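# Seat flat cable's loose end and close its latch

## Task

Insert the loose end of the flat ribbon cable fully into the connector that is currently empty, then close that connector's latch; the cable's opposite end must remain seated and latched in the other connector when you finish.

## Robot and tools

Robot: two arms, left_arm and right_arm, each with a parallel two-finger gripper. Base roots in the scene frame: left_arm at (-0.044, +0.307, +0.023) m, right_arm at (-0.039, -0.251, +0.028) m, both nearly unrotated about z. The pinch point between the pads (end_effector_position) lies about 1 cm behind the fingertips. The fingers point along the gripper's +z axis and separate along its y axis.

Frames: the scene frame has its origin at table-top height, midway between the nominal bases. +z is up, +x reaches out over the table, and left_arm sits on the +y side (arm names do not match image sides). Reported hand positions (metres), end_effector_quat_wxyz, velocities and Hand target are given in this frame. Commanded offsets, however, run along the axes of that arm's own Hand target. Printed poses can be off by a few centimetres.

execute_actions(actions, cameras): actions is a list of actions. Each action is a table of at most 15 rows, and each row is one control step of 1/30 s. A short table repeats its last row until 15 steps are filled. Every row holds 14 numbers in [-1, 1]: left_arm dx, dy, dz, rx, ry, rz, opening, then right_arm in the same order. Always send all 14, even if only one arm should move. dx..rz are offsets, not poses. They are measured from the Hand target as it stood when that action began, so all rows of one action count from the same start. A later action starts from the new Hand target, so repeating an offset moves the arm further. Scale: 1.0 equals 0.6 m or 180 degrees. rx, ry, rz form one rotation vector. Opening is absolute: +1 is fully open (0.094 m) and -1 is closed. Six zeros re-send an arm's current Hand target. Images are returned only for an empty actions list, or for the cameras you name.

move(target, speed, blend, opening_speed, grip_force, blocking, cameras): target is one 14-number row in the same layout and scale, or a list of up to 15 such rows. Every row is an offset from the Hand targets at the start of the move, not from the previous row. The gripper follows a straight line and turns the short way. speed is the top path speed in m/s (0.002 to 2.9, default 0.25), and rotation is capped at twice that value in rad/s. You can give one number or one per target. blend (m) rounds corners between listed targets; the default 0 stops at each one. opening_speed (per second on the -1..+1 scale, at least 0.2) ramps the fingers, which is useful for gentle closing. grip_force sets the pad force limit in newtons, 10 to 50, as one number or one per arm. It stays set until changed; lower values close slowly. blocking=false returns after about 0.5 s while the motion continues. A move lasts at most 10 s. Paths do not avoid obstacles or the other arm, and faster paths lag and stray more. Keep paths away from an arm's own base. The result ends with a move: line. done means at rest within 10 mm and 2 degrees. Other endings are off_target, moving, held and fault. limits=paced means the command was clipped, and limits=held means steps were withheld.

wait(seconds): 0 to 10 s; a running move continues. stop(): brakes a running move. zoom_image(camera, region): region is [x0, y0, x1, y1] in pixels of that camera's latest image, at most 504 by 504. read_manual(section): licence text only. finished_scene(scene): ends scene 1 or 2. It cannot be undone, so call it only once the cable is seated and latched and stays that way with the robot released.

Cameras: cam_high, cam_face, cam_latch, cam_slot, cam_left_wrist, cam_right_wrist, each 896x504. The wrist views can lag while their arm is moving.

Reading results: Hand target is the last commanded pose after clipping, and the next offsets start from it. Hands often come to rest a little short of it. Re-sending zeros asks for the pose again; if the gap remains, command the missing distance. The controller limits each step's orientation to within 40 degrees of the measured one. grip_measured is the measured finger opening on the command scale. The last Joint positions value is the opening in metres. Joint velocities 'within noise' means the arm is still. Joint torques include gravity and per-unit offsets, so they are only a rough hint of contact. Tool commands shows the present gripper commands; to keep a gripper as it is, repeat its command, because a 0 is a real command (half open). Also watch Actions left and any MOTOR HOT line.

Cautions: a blocked arm keeps pushing until you move its target back past the gripper. Faster contact and targets set deeper into the part push harder, so approach connectors and latches slowly with small offsets. Never let the grippers, wrist cameras or fingers hit or squeeze each other. Do not strain a camera cable against anything. Avoid fast impacts on fixtures, and do not drop or release moving parts. Nothing may fall from the table. Holding loads or straining toward unreachable poses heats motors. A warning appears at 75 °C; at 90 °C that arm folds up and becomes idle, and at 100 °C it collapses.

Each tool is called after "Emit:" in YAML: its name, and indented under it one key for each argument.

## Session

Emit:
execute_actions:
  actions: []

Scene clock: 0.00 s.
left_arm: end_effector_position=(+0.1837, +0.2743, +0.2428) grip_measured=+1.000 end_effector_quat_wxyz=(+0.637, -0.008, +0.742, -0.211) | right_arm: end_effector_position=(+0.1332, -0.4459, +0.1638) grip_measured=+1.000 end_effector_quat_wxyz=(+0.536, +0.169, +0.818, -0.121)
Joint positions: left_arm=[0.377 0.115 0.273 -0.284 0.65 -0.254 0.094] | right_arm=[-1.431 0.738 0.315 -0.237 -0.87 -0.554 0.094]
Joint velocities: within noise
Joint torques (N m): no reading
Heat: left arm: 30 °C; right arm: 34 °C.
Hand target: left_arm +0.1826, +0.2737, +0.2506; +0.645, -0.003, +0.736, -0.208 | right_arm +0.1344, -0.4456, +0.1691; +0.541, +0.163, +0.816, -0.123
Tool commands: left_gripper/opening=+1.0 right_gripper/opening=+1.0

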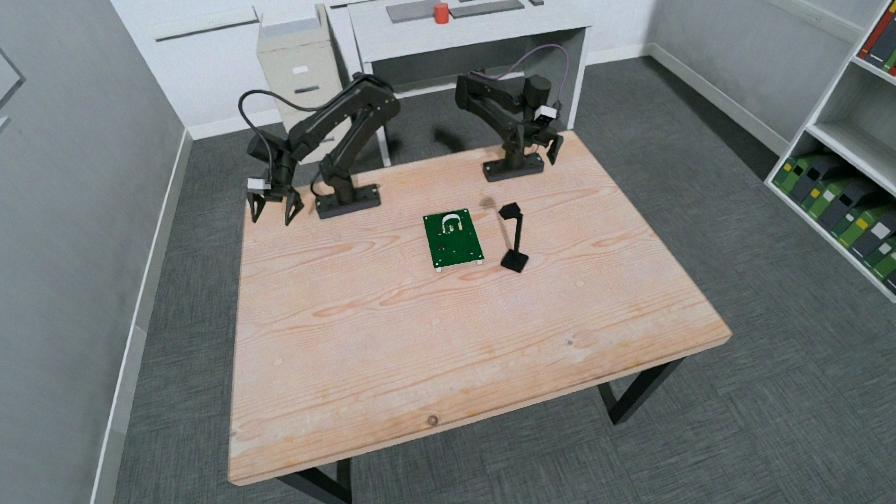

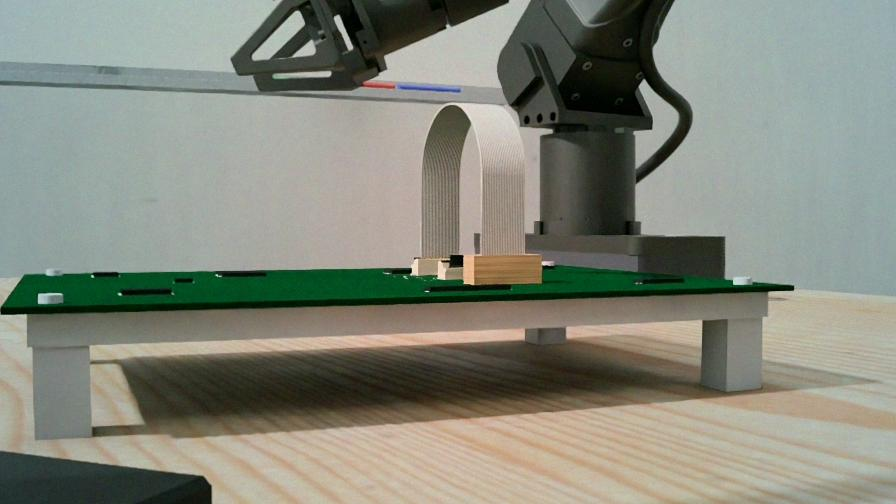

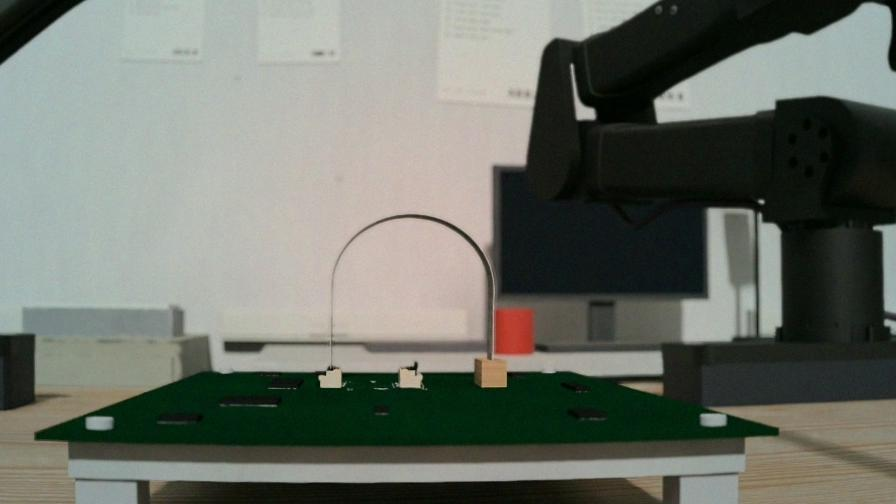

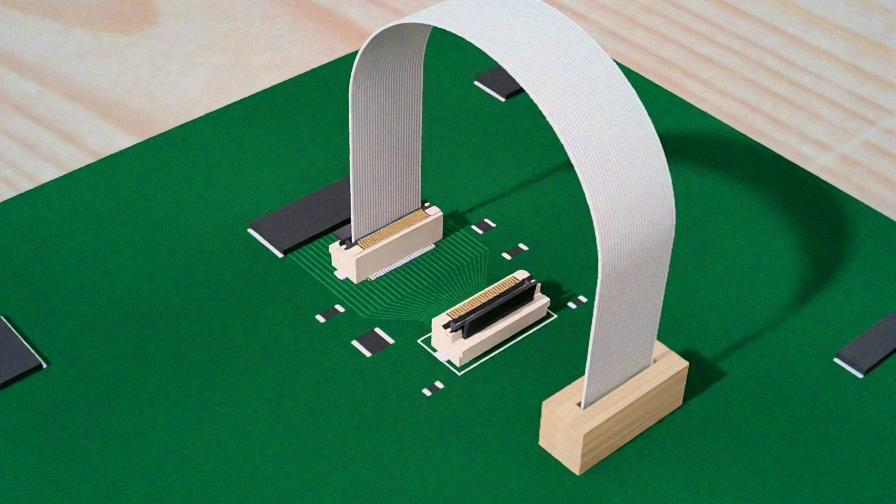

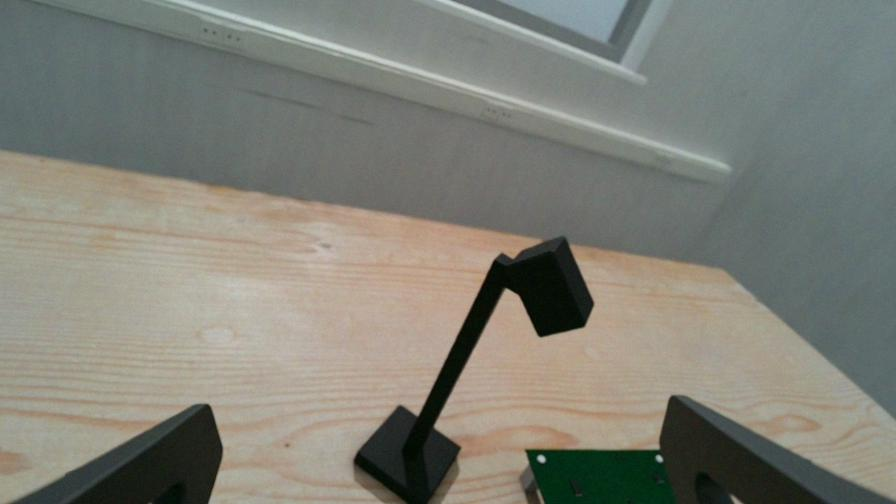

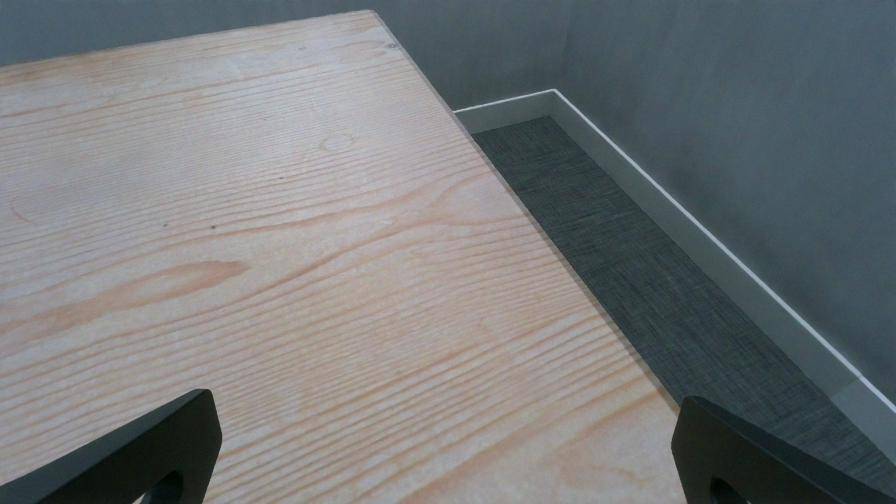

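Emit:
zoom_image:
  camera: "cam_slot"
  region: [300, 160, 700, 480]

Emit:
zoom_image:
  camera: "cam_latch"
  region: [280, 320, 560, 440]

Emit:
zoom_image:
  camera: "cam_face"
  region: [360, 90, 600, 310]

Emit:
zoom_image:
  camera: "cam_high"
  region: [400, 180, 560, 290]

Scaled by 1.260 from the camera's 896x504 image, which has a finer 1280x720 frame.

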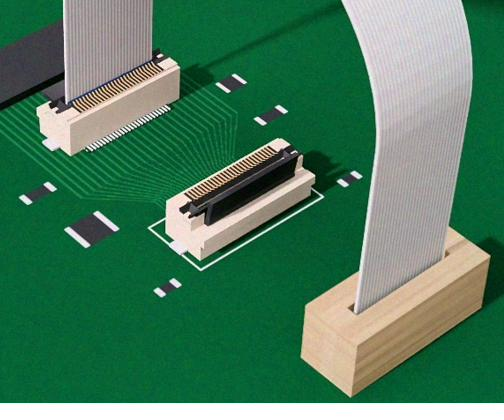

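Scaled by 1.800 from the camera's 896x504 image, which has a finer 1280x720 frame.

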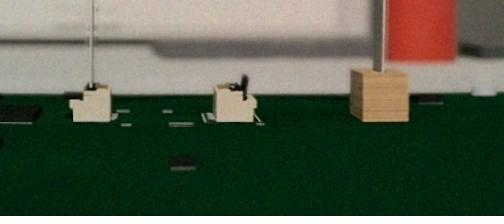

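Scaled by 2.100 from the camera's 896x504 image, which has a finer 1280x720 frame.

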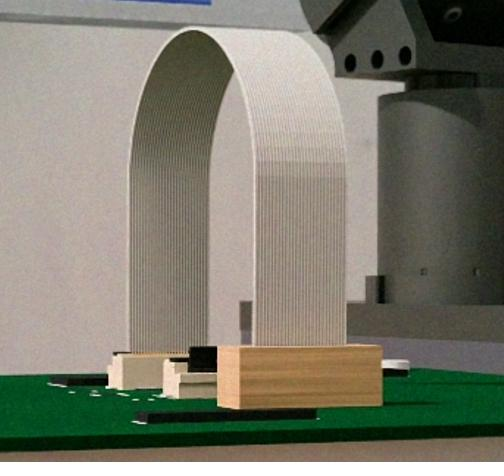

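Scaled by 3.150 from the camera's 896x504 image, which has a finer 1280x720 frame.

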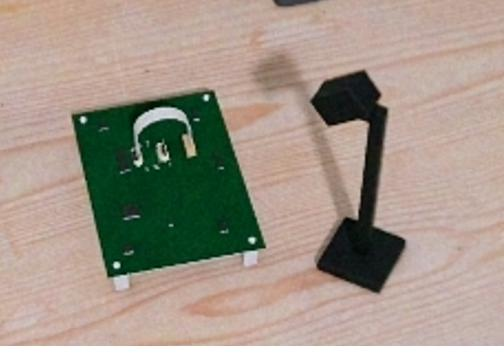

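Emit:
zoom_image:
  camera: "cam_slot"
  region: [410, 250, 570, 380]

Emit:
zoom_image:
  camera: "cam_slot"
  region: [310, 180, 470, 300]

Emit:
zoom_image:
  camera: "cam_latch"
  region: [300, 350, 440, 400]

Emit:
zoom_image:
  camera: "cam_face"
  region: [400, 230, 560, 300]

Scaled by 3.150 from the camera's 896x504 image, which has a finer 1280x720 frame.

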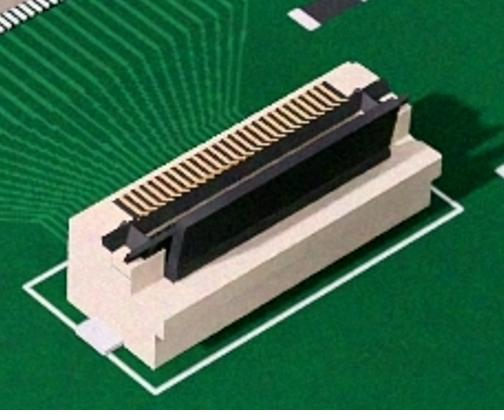

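Scaled by 3.150 from the camera's 896x504 image, which has a finer 1280x720 frame.

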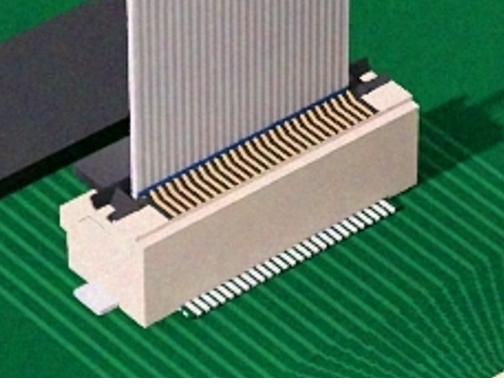

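Scaled by 3.600 from the camera's 896x504 image, which has a finer 1280x720 frame.

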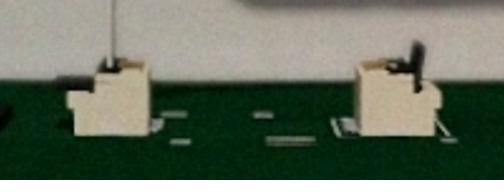

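Scaled by 3.150 from the camera's 896x504 image, which has a finer 1280x720 frame.

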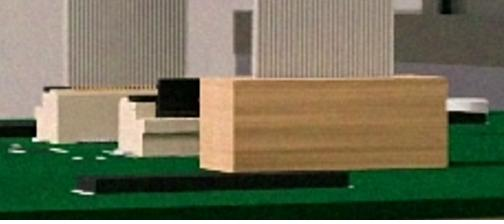

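Emit:
move:
  target:
    - [0,0,0,0,0,0,1,-0.1397,0.4487,-0.0437,-0.06,0.02,-0.025,-0.5]
    - [0,0,0,0,0,0,1,0.1653,0.7285,-0.2730,-0.1027,0.0391,-0.0423,-0.5]
  blend: [0.06,0]
  speed: 0.35
  cameras: ["all"]

Scene clock: 35.30 s.
left_arm: end_effector_position=(+0.1837, +0.2743, +0.2428) grip_measured=+1.000 end_effector_quat_wxyz=(+0.637, -0.008, +0.742, -0.211) | right_arm: end_effector_position=(+0.1317, +0.0250, +0.1239) grip_measured=-0.497 end_effector_quat_wxyz=(+0.486, +0.022, +0.873, -0.017)
Joint positions: left_arm=[0.377 0.115 0.273 -0.284 0.65 -0.254 0.094] | right_arm=[1.482 1.731 1.004 -0.832 1.016 1.549 0.024]
Joint torques (N m): left_arm=[0.01 2.07 8.99 1.83 0.05 0] | right_arm=[-0.03 -4.82 8.68 0.31 0.94 0.09]
Heat: left arm: 32 °C; right arm: 35 °C.
Hand target: left_arm +0.1826, +0.2737, +0.2506; +0.645, -0.003, +0.736, -0.208 | right_arm +0.1350, +0.0299, +0.1304; +0.500, +0.027, +0.865, -0.016
Off the commanded pose: left_arm 0.008 m, 1 deg | right_arm 0.009 m, 2 deg.
move: done
camera_calibration:
cam_right_wrist: T_world_to_cam=[[-0.0340929, -0.998179, 0.0497697, 0.0193114], [-0.850946, 0.00287515, -0.525245, 0.212816], [0.524145, -0.0602584, -0.849494, 0.128679], [0, 0, 0, 1]] pos_world=[0.114307, 0.0264184, 0.220132]

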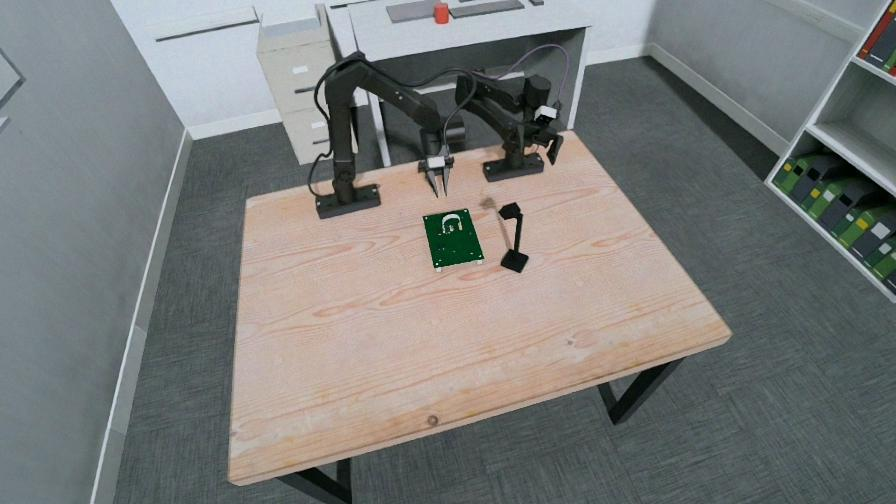

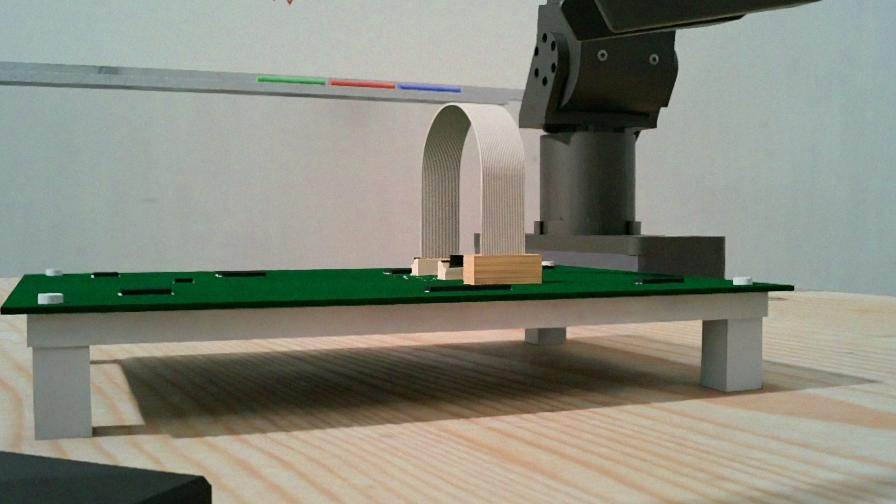

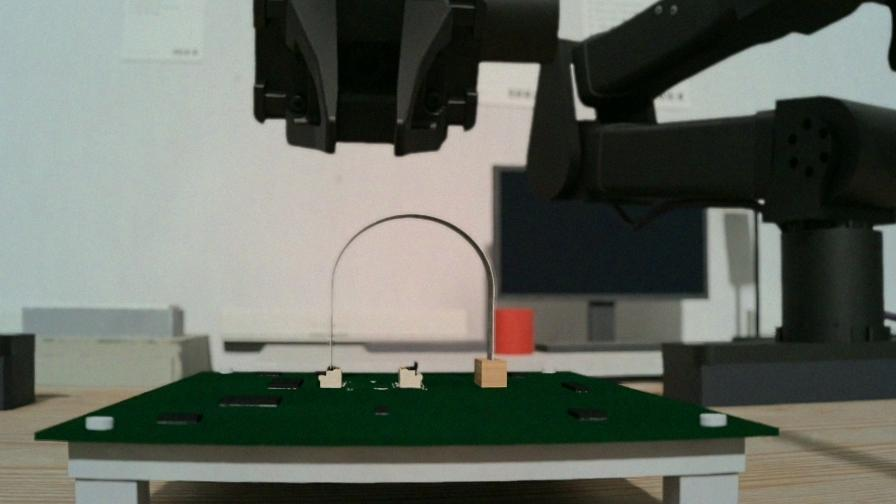

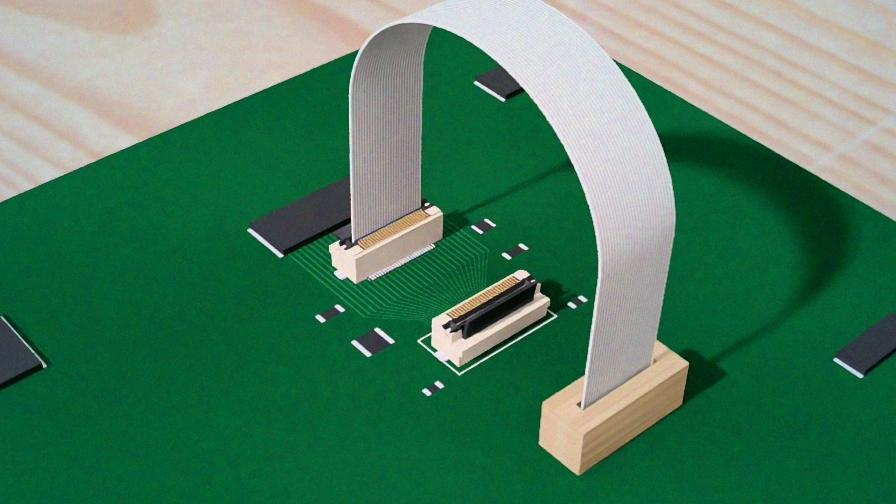

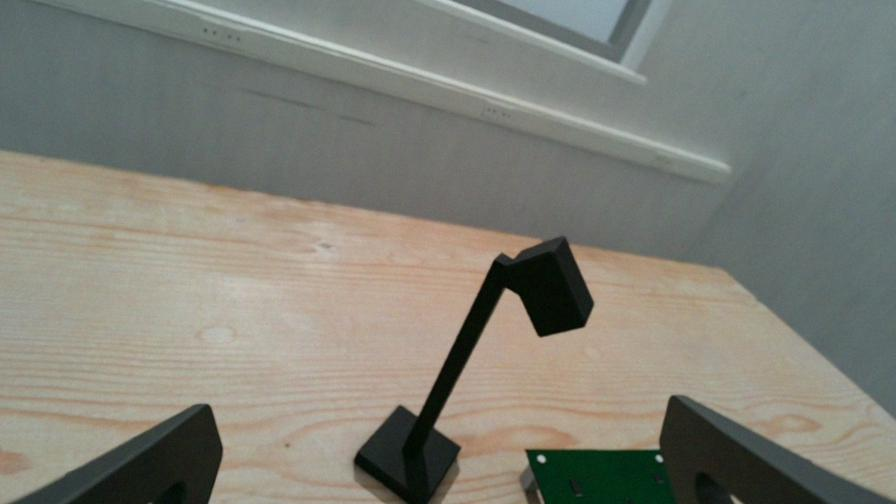

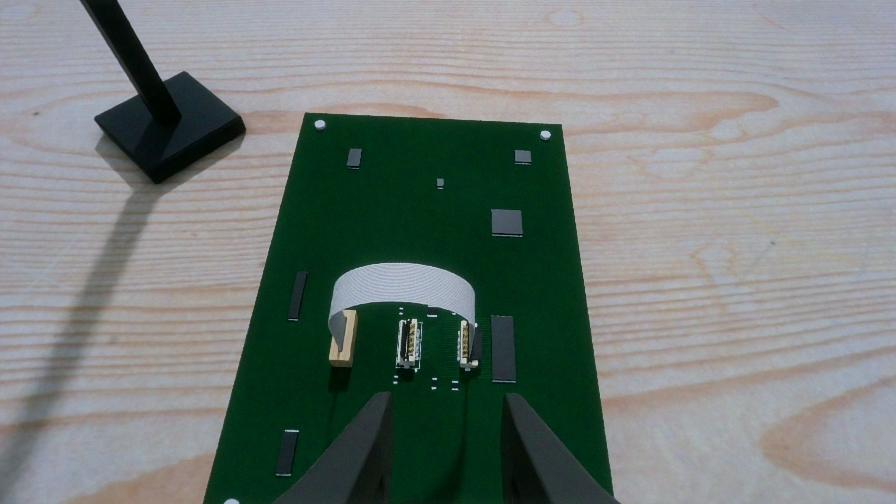

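Emit:
zoom_image:
  camera: "cam_right_wrist"
  region: [310, 250, 540, 410]

Scaled by 2.191 from the camera's 896x504 image, which has a finer 1280x720 frame.

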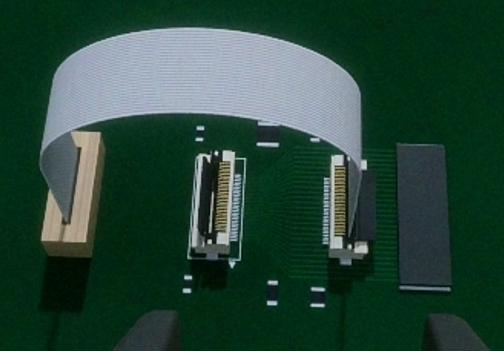

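Emit:
move:
  target: [0,0,0,0,0,0,1,0.0840,0.0523,0.0608,-0.0048,0,-0.0028,-0.5]
  speed: 0.15
  cameras: ["cam_face","cam_latch","cam_slot","cam_right_wrist"]

Scene clock: 42.87 s.
left_arm: end_effector_position=(+0.1837, +0.2743, +0.2428) grip_measured=+1.000 end_effector_quat_wxyz=(+0.637, -0.008, +0.742, -0.211) | right_arm: end_effector_position=(+0.1379, +0.0548, +0.0638) grip_measured=-0.497 end_effector_quat_wxyz=(+0.488, +0.014, +0.873, -0.015)
Joint positions: left_arm=[0.377 0.115 0.273 -0.284 0.65 -0.254 0.094] | right_arm=[1.47 1.952 1.008 -0.575 1.02 1.496 0.024]
Joint torques (N m): left_arm=[-0.01 2.13 8.98 1.82 0.06 0] | right_arm=[-0.84 -6.23 7.54 0.54 0.9 -0.04]
Heat: left arm: 32 °C; right arm: 35 °C.
Hand target: left_arm +0.1826, +0.2737, +0.2506; +0.645, -0.003, +0.736, -0.208 | right_arm +0.1435, +0.0608, +0.0686; +0.500, +0.020, +0.866, -0.011
Off the commanded pose: left_arm 0.008 m, 1 deg | right_arm 0.009 m, 2 deg.
move: done
camera_calibration:
cam_right_wrist: T_world_to_cam=[[-0.0189894, -0.99832, 0.0547397, 0.0498572], [-0.848983, -0.0128169, -0.528265, 0.187244], [0.528079, -0.0565045, -0.847313, 0.0753594], [0, 0, 0, 1]] pos_world=[0.120118, 0.0564315, 0.160038]
Images, in order (width x height): cam_face 896x504, cam_latch 896x504, cam_slot 896x504, cam_right_wrist 896x504.

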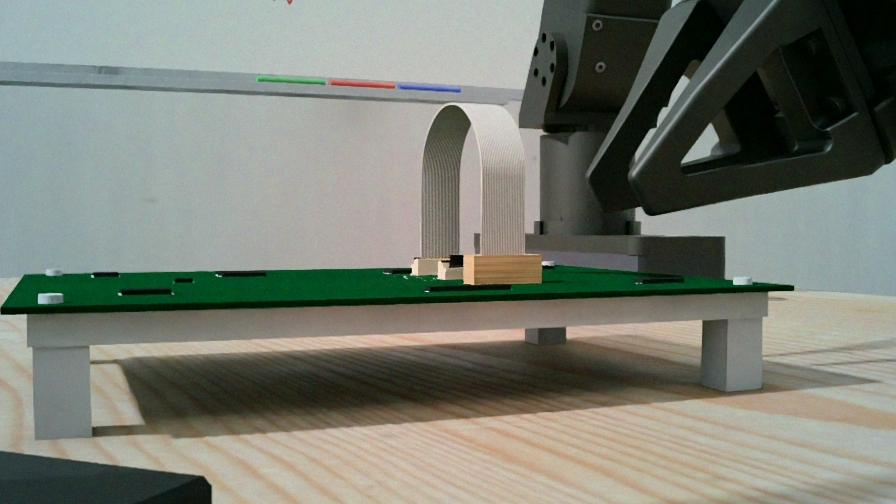

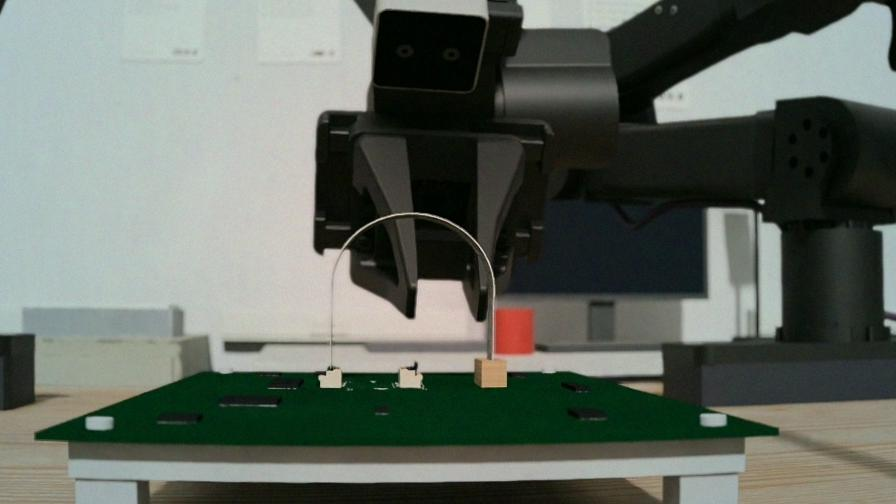

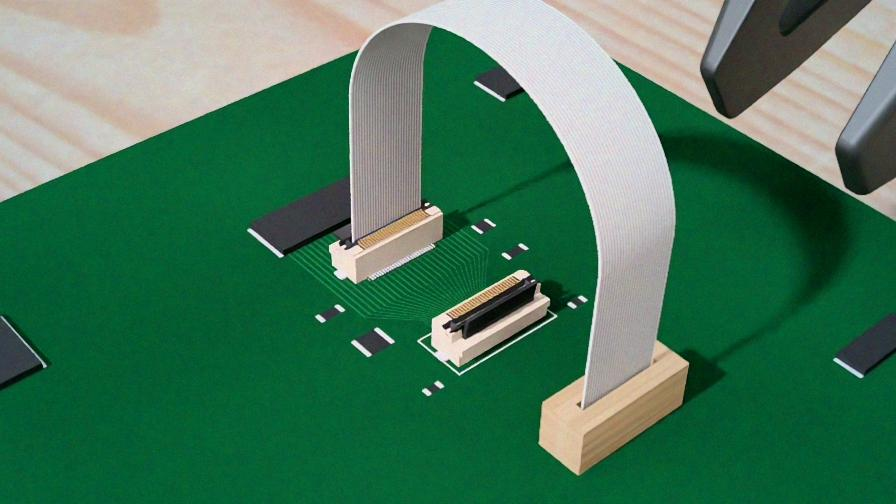

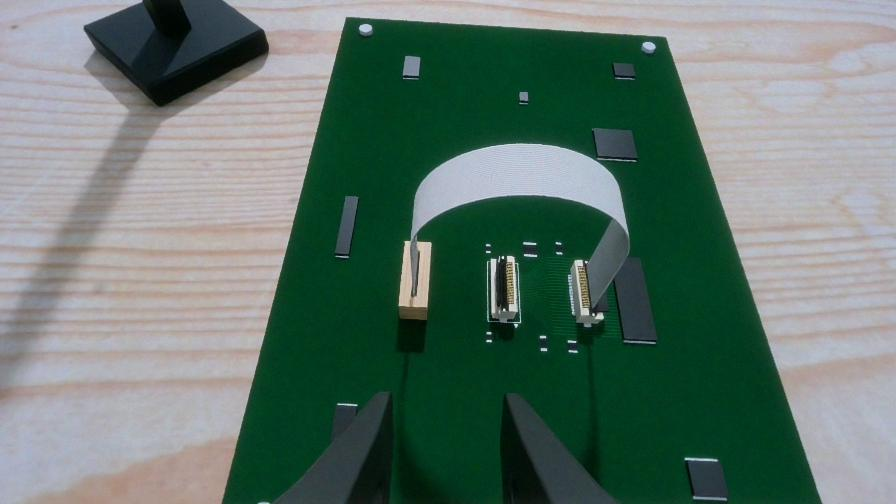

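Emit:
zoom_image:
  camera: "cam_right_wrist"
  region: [300, 360, 600, 504]

Emit:
zoom_image:
  camera: "cam_right_wrist"
  region: [380, 220, 680, 360]

Scaled by 1.680 from the camera's 896x504 image, which has a finer 1280x720 frame.

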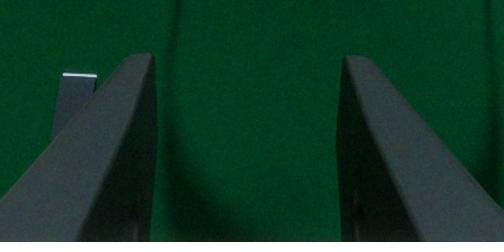

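Scaled by 1.680 from the camera's 896x504 image, which has a finer 1280x720 frame.

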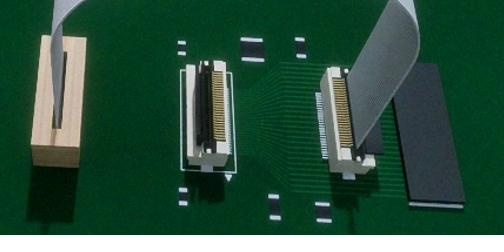

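Emit:
move:
  target: [0,0,0,0,0,0,1,0.0067,0.0173,0.0167,0.0087,-0.0278,0.005,-0.5]
  speed: 0.1
  cameras: ["cam_latch","cam_slot","cam_right_wrist"]

Scene clock: 54.83 s.
left_arm: end_effector_position=(+0.1837, +0.2743, +0.2428) grip_measured=+1.000 end_effector_quat_wxyz=(+0.637, -0.008, +0.742, -0.211) | right_arm: end_effector_position=(+0.1461, +0.0664, +0.0567) grip_measured=-0.497 end_effector_quat_wxyz=(+0.523, +0.025, +0.852, -0.022)
Joint positions: left_arm=[0.377 0.115 0.273 -0.284 0.65 -0.254 0.094] | right_arm=[1.47 2.059 1.072 -0.57 1.102 1.542 0.024]
Joint torques (N m): left_arm=[0.03 2.1 9.02 1.83 0.06 0] | right_arm=[-0.51 -6.32 7.42 0.42 0.99 0.11]
Heat: left arm: 32 °C; right arm: 34 °C.
Hand target: left_arm +0.1826, +0.2737, +0.2506; +0.645, -0.003, +0.736, -0.208 | right_arm +0.1506, +0.0709, +0.0600; +0.537, +0.033, +0.843, -0.020
Off the commanded pose: left_arm 0.008 m, 1 deg | right_arm 0.007 m, 2 deg.
move: done
camera_calibration:
cam_right_wrist: T_world_to_cam=[[-0.0486188, -0.9973, 0.0550432, 0.0661826], [-0.803188, 0.00627824, -0.595692, 0.186468], [0.593738, -0.0731719, -0.801325, 0.0545793], [0, 0, 0, 1]] pos_world=[0.120581, 0.0688268, 0.15117]
Images, in order (width x height): cam_latch 896x504, cam_slot 896x504, cam_right_wrist 896x504.

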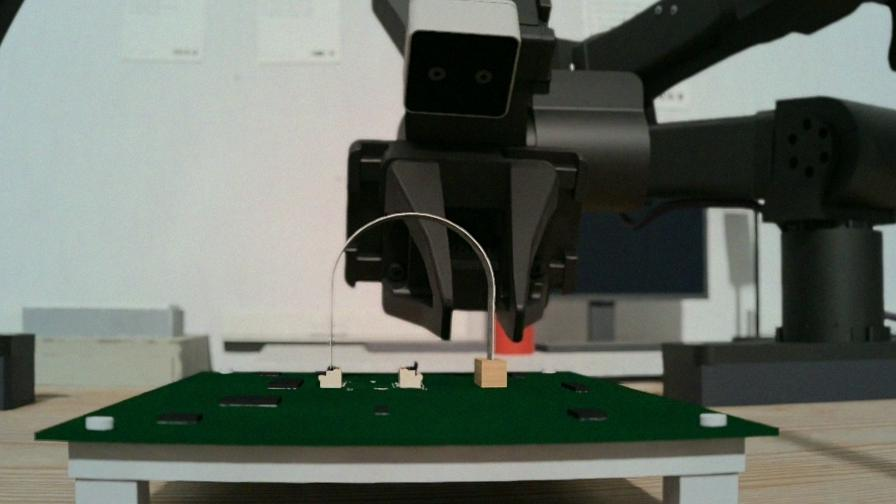

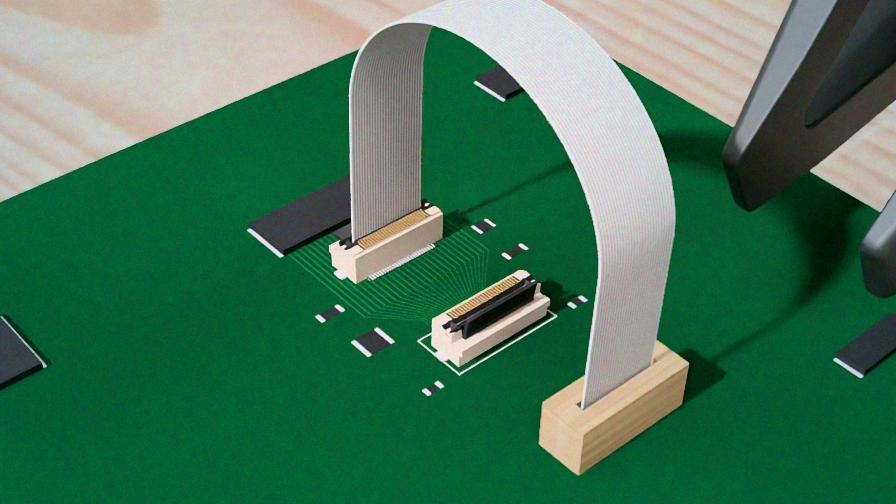

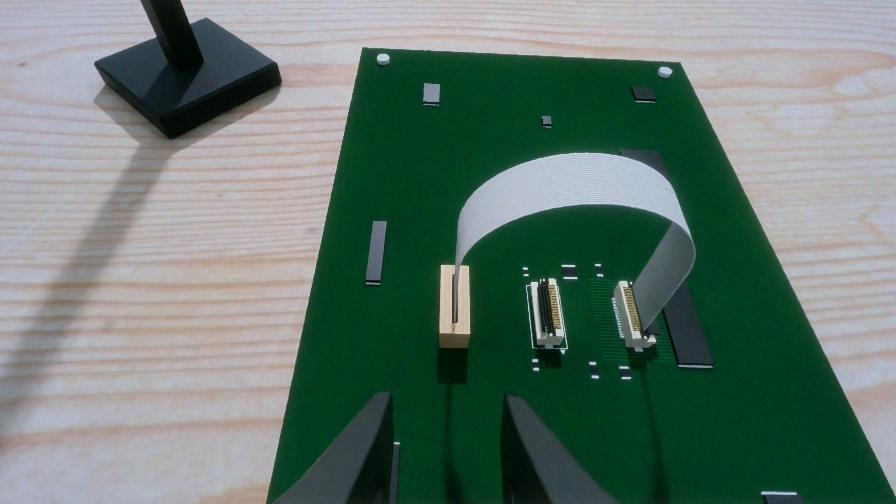

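Emit:
zoom_image:
  camera: "cam_right_wrist"
  region: [400, 220, 600, 360]

Emit:
zoom_image:
  camera: "cam_latch"
  region: [380, 290, 560, 400]

Scaled by 2.520 from the camera's 896x504 image, which has a finer 1280x720 frame.

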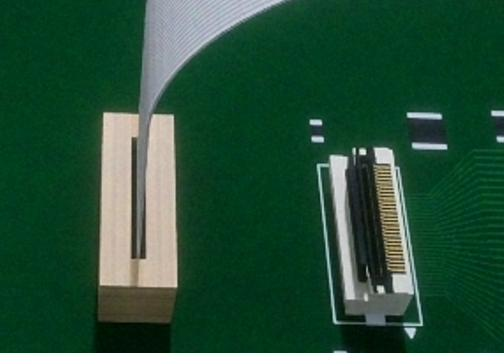

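Scaled by 2.800 from the camera's 896x504 image, which has a finer 1280x720 frame.

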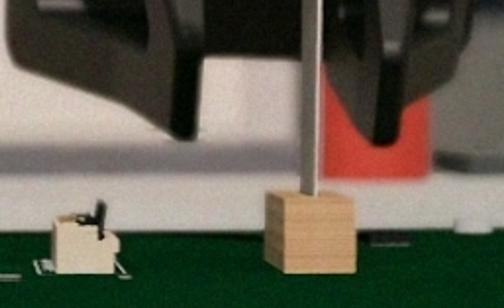

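Emit:
move:
  target: [0,0,0,0,0,0,1,-0.0318,-0.0029,0.0683,0.0045,0,0.0021,-0.5]
  speed: 0.1
  cameras: ["cam_face","cam_latch","cam_slot","cam_right_wrist"]

Scene clock: 60.70 s.
left_arm: end_effector_position=(+0.1837, +0.2743, +0.2428) grip_measured=+1.000 end_effector_quat_wxyz=(+0.637, -0.008, +0.742, -0.211) | right_arm: end_effector_position=(+0.1940, +0.0683, +0.0564) grip_measured=-0.497 end_effector_quat_wxyz=(+0.530, +0.038, +0.847, -0.024)
Joint positions: left_arm=[0.377 0.115 0.273 -0.284 0.65 -0.254 0.094] | right_arm=[1.334 2.059 1.045 -0.305 1.102 1.291 0.024]
Joint torques (N m): left_arm=[0.01 2.11 9.02 1.82 0.07 0] | right_arm=[-0.24 -8.59 4.53 0.8 0.78 -0.07]
Heat: left arm: 32 °C; right arm: 34 °C.
Hand target: left_arm +0.1826, +0.2737, +0.2506; +0.645, -0.003, +0.736, -0.208 | right_arm +0.1955, +0.0657, +0.0600; +0.537, +0.039, +0.842, -0.024
Off the commanded pose: left_arm 0.008 m, 1 deg | right_arm 0.005 m, 1 deg.
move: done
camera_calibration:
cam_right_wrist: T_world_to_cam=[[-0.0735541, -0.99633, 0.0437667, 0.0758414], [-0.792444, 0.0317448, -0.609119, 0.221699], [0.605494, -0.0794858, -0.791871, 0.0236681], [0, 0, 0, 1]] pos_world=[0.166931, 0.0704066, 0.150464]
Images, in order (width x height): cam_face 896x504, cam_latch 896x504, cam_slot 896x504, cam_right_wrist 896x504.

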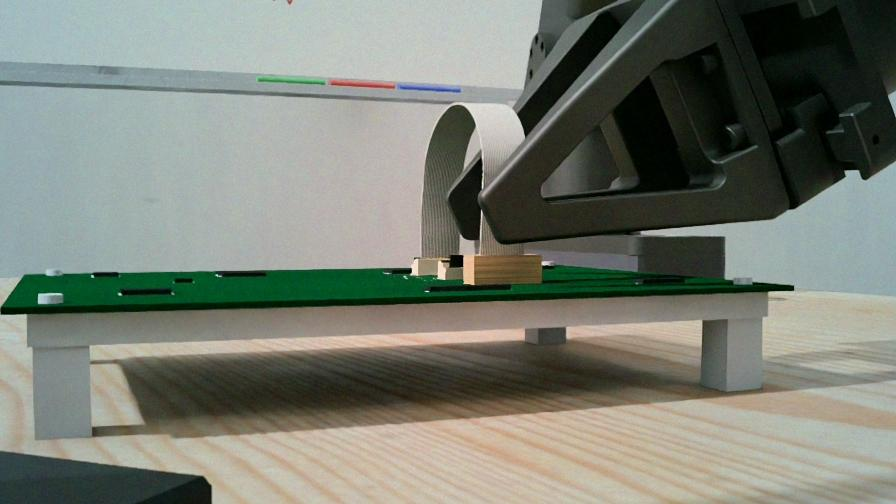

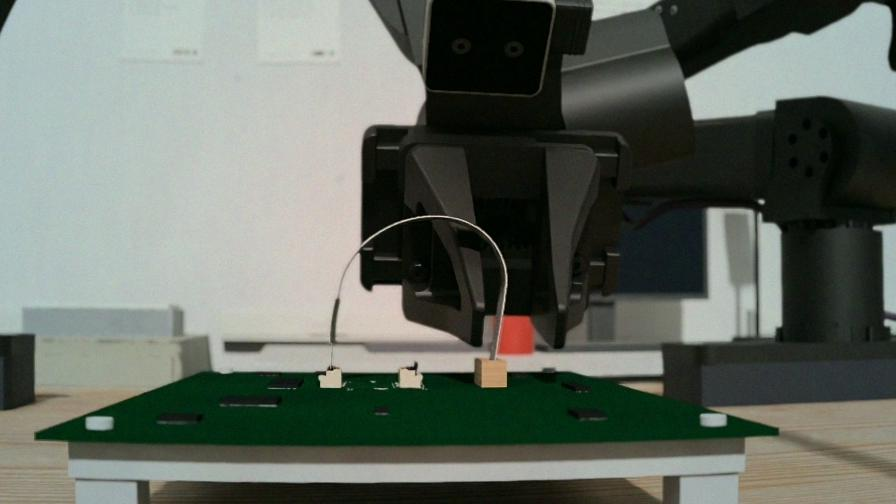

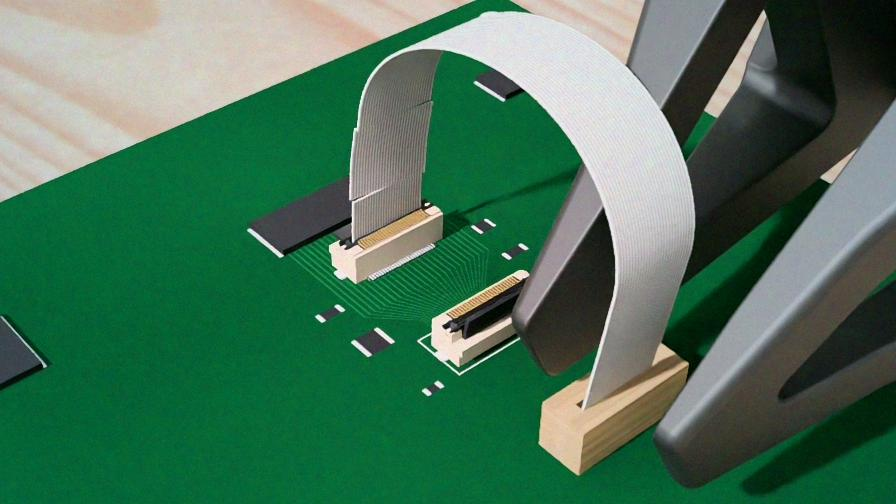

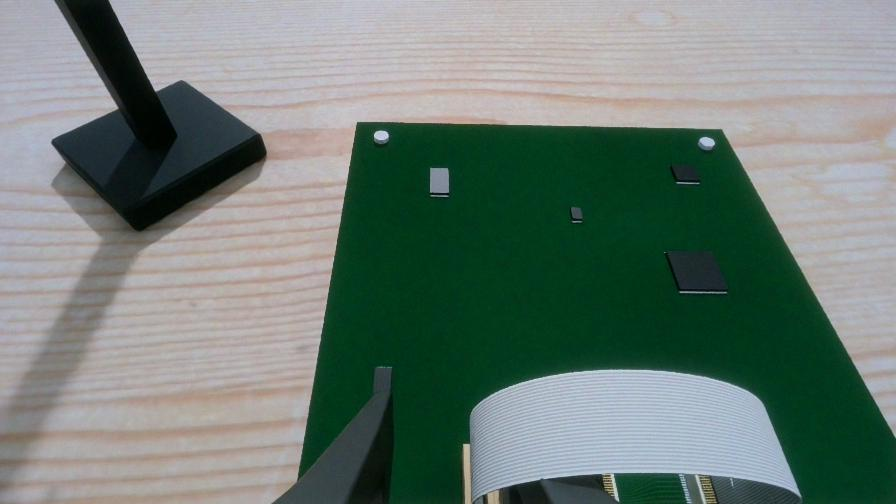

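Emit:
move:
  target: [0,0,0,0,0,0,1,0.0009,-0.0121,-0.002,0,0,0,-0.5]
  speed: 0.06
  cameras: ["cam_face","cam_latch","cam_slot","cam_right_wrist"]

Scene clock: 62.90 s.
left_arm: end_effector_position=(+0.1837, +0.2743, +0.2428) grip_measured=+1.000 end_effector_quat_wxyz=(+0.637, -0.008, +0.742, -0.211) | right_arm: end_effector_position=(+0.1920, +0.0589, +0.0494) grip_measured=-0.497 end_effector_quat_wxyz=(+0.528, +0.032, +0.848, -0.033)
Joint positions: left_arm=[0.377 0.115 0.273 -0.284 0.65 -0.254 0.094] | right_arm=[1.334 2.059 1.01 -0.292 1.102 1.291 0.024]
Joint torques (N m): left_arm=[0.01 2.11 9.02 1.82 0.07 -0.01] | right_arm=[-0.16 -10 4.37 0.77 0.79 -0.04]
Heat: left arm: 32 °C; right arm: 34 °C.
Hand target: left_arm +0.1826, +0.2737, +0.2506; +0.645, -0.003, +0.736, -0.208 | right_arm +0.1935, +0.0586, +0.0600; +0.537, +0.039, +0.842, -0.024
Off the commanded pose: left_arm 0.008 m, 1 deg | right_arm 0.011 m, 2 deg.
move: off_target (right_arm)
camera_calibration:
cam_right_wrist: T_world_to_cam=[[-0.0730914, -0.99514, 0.0659906, 0.065446], [-0.795314, 0.018234, -0.605924, 0.217286], [0.601775, -0.0967711, -0.792781, 0.0203666], [0, 0, 0, 1]] pos_world=[0.165338, 0.0631369, 0.143486]
Images, in order (width x height): cam_face 896x504, cam_latch 896x504, cam_slot 896x504, cam_right_wrist 896x504.

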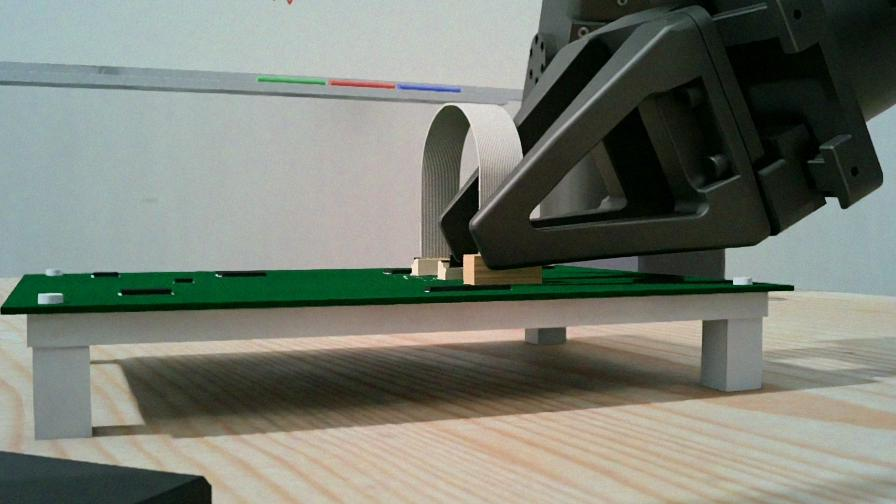

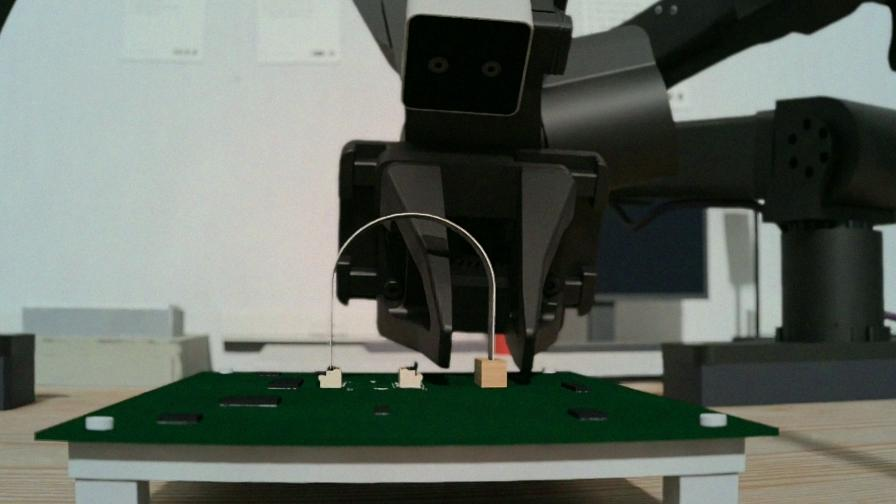

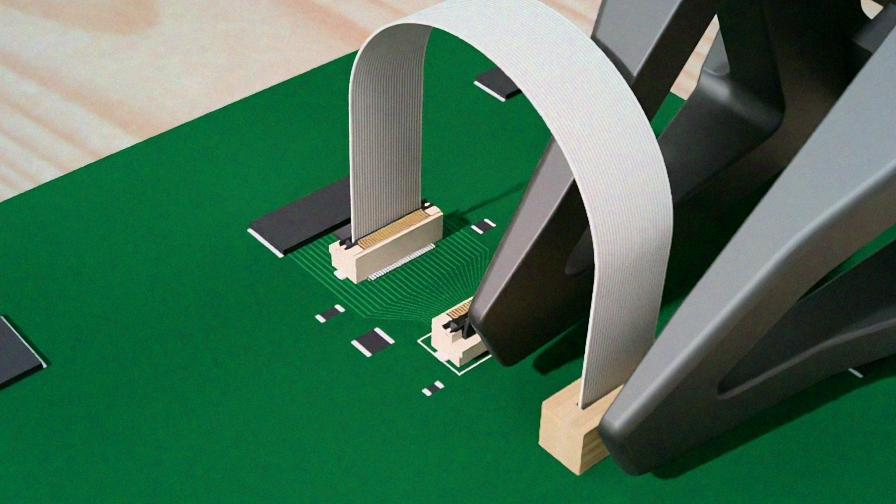

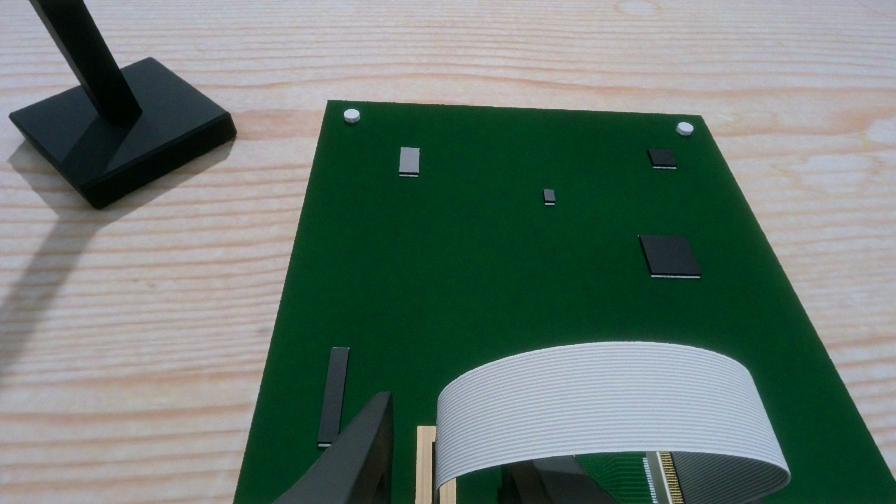

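Emit:
move:
  target: [0,0,0,0,0,0,1,-0.0097,0.0034,-0.0048,0,0,0,-0.5]
  speed: 0.06
  cameras: ["cam_latch"]

Scene clock: 65.00 s.
left_arm: end_effector_position=(+0.1837, +0.2743, +0.2428) grip_measured=+1.000 end_effector_quat_wxyz=(+0.637, -0.008, +0.742, -0.211) | right_arm: end_effector_position=(+0.1919, +0.0585, +0.0513) grip_measured=-0.497 end_effector_quat_wxyz=(+0.528, +0.032, +0.848, -0.033)
Joint positions: left_arm=[0.377 0.115 0.273 -0.284 0.65 -0.254 0.094] | right_arm=[1.334 2.053 1.01 -0.299 1.102 1.291 0.024]
Joint torques (N m): left_arm=[-0.03 2.15 9.05 1.82 0.06 -0.01] | right_arm=[-0.06 -10.52 5.74 0.58 0.8 -0.02]
Heat: left arm: 32 °C; right arm: 34 °C.
Hand target: left_arm +0.1826, +0.2737, +0.2506; +0.645, -0.003, +0.736, -0.208 | right_arm +0.1935, +0.0606, +0.0664; +0.537, +0.039, +0.842, -0.024
Off the commanded pose: left_arm 0.008 m, 1 deg | right_arm 0.015 m, 2 deg.
move: off_target (right_arm)
Images, in order (width x height): cam_latch 896x504.

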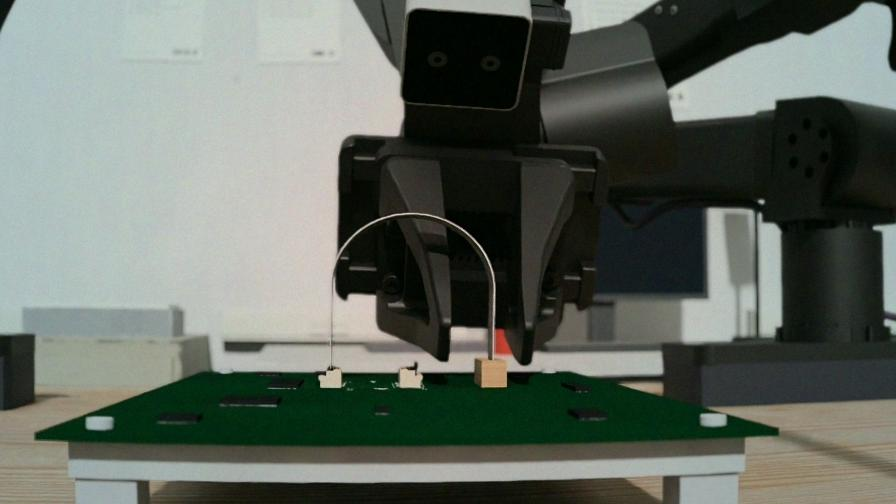

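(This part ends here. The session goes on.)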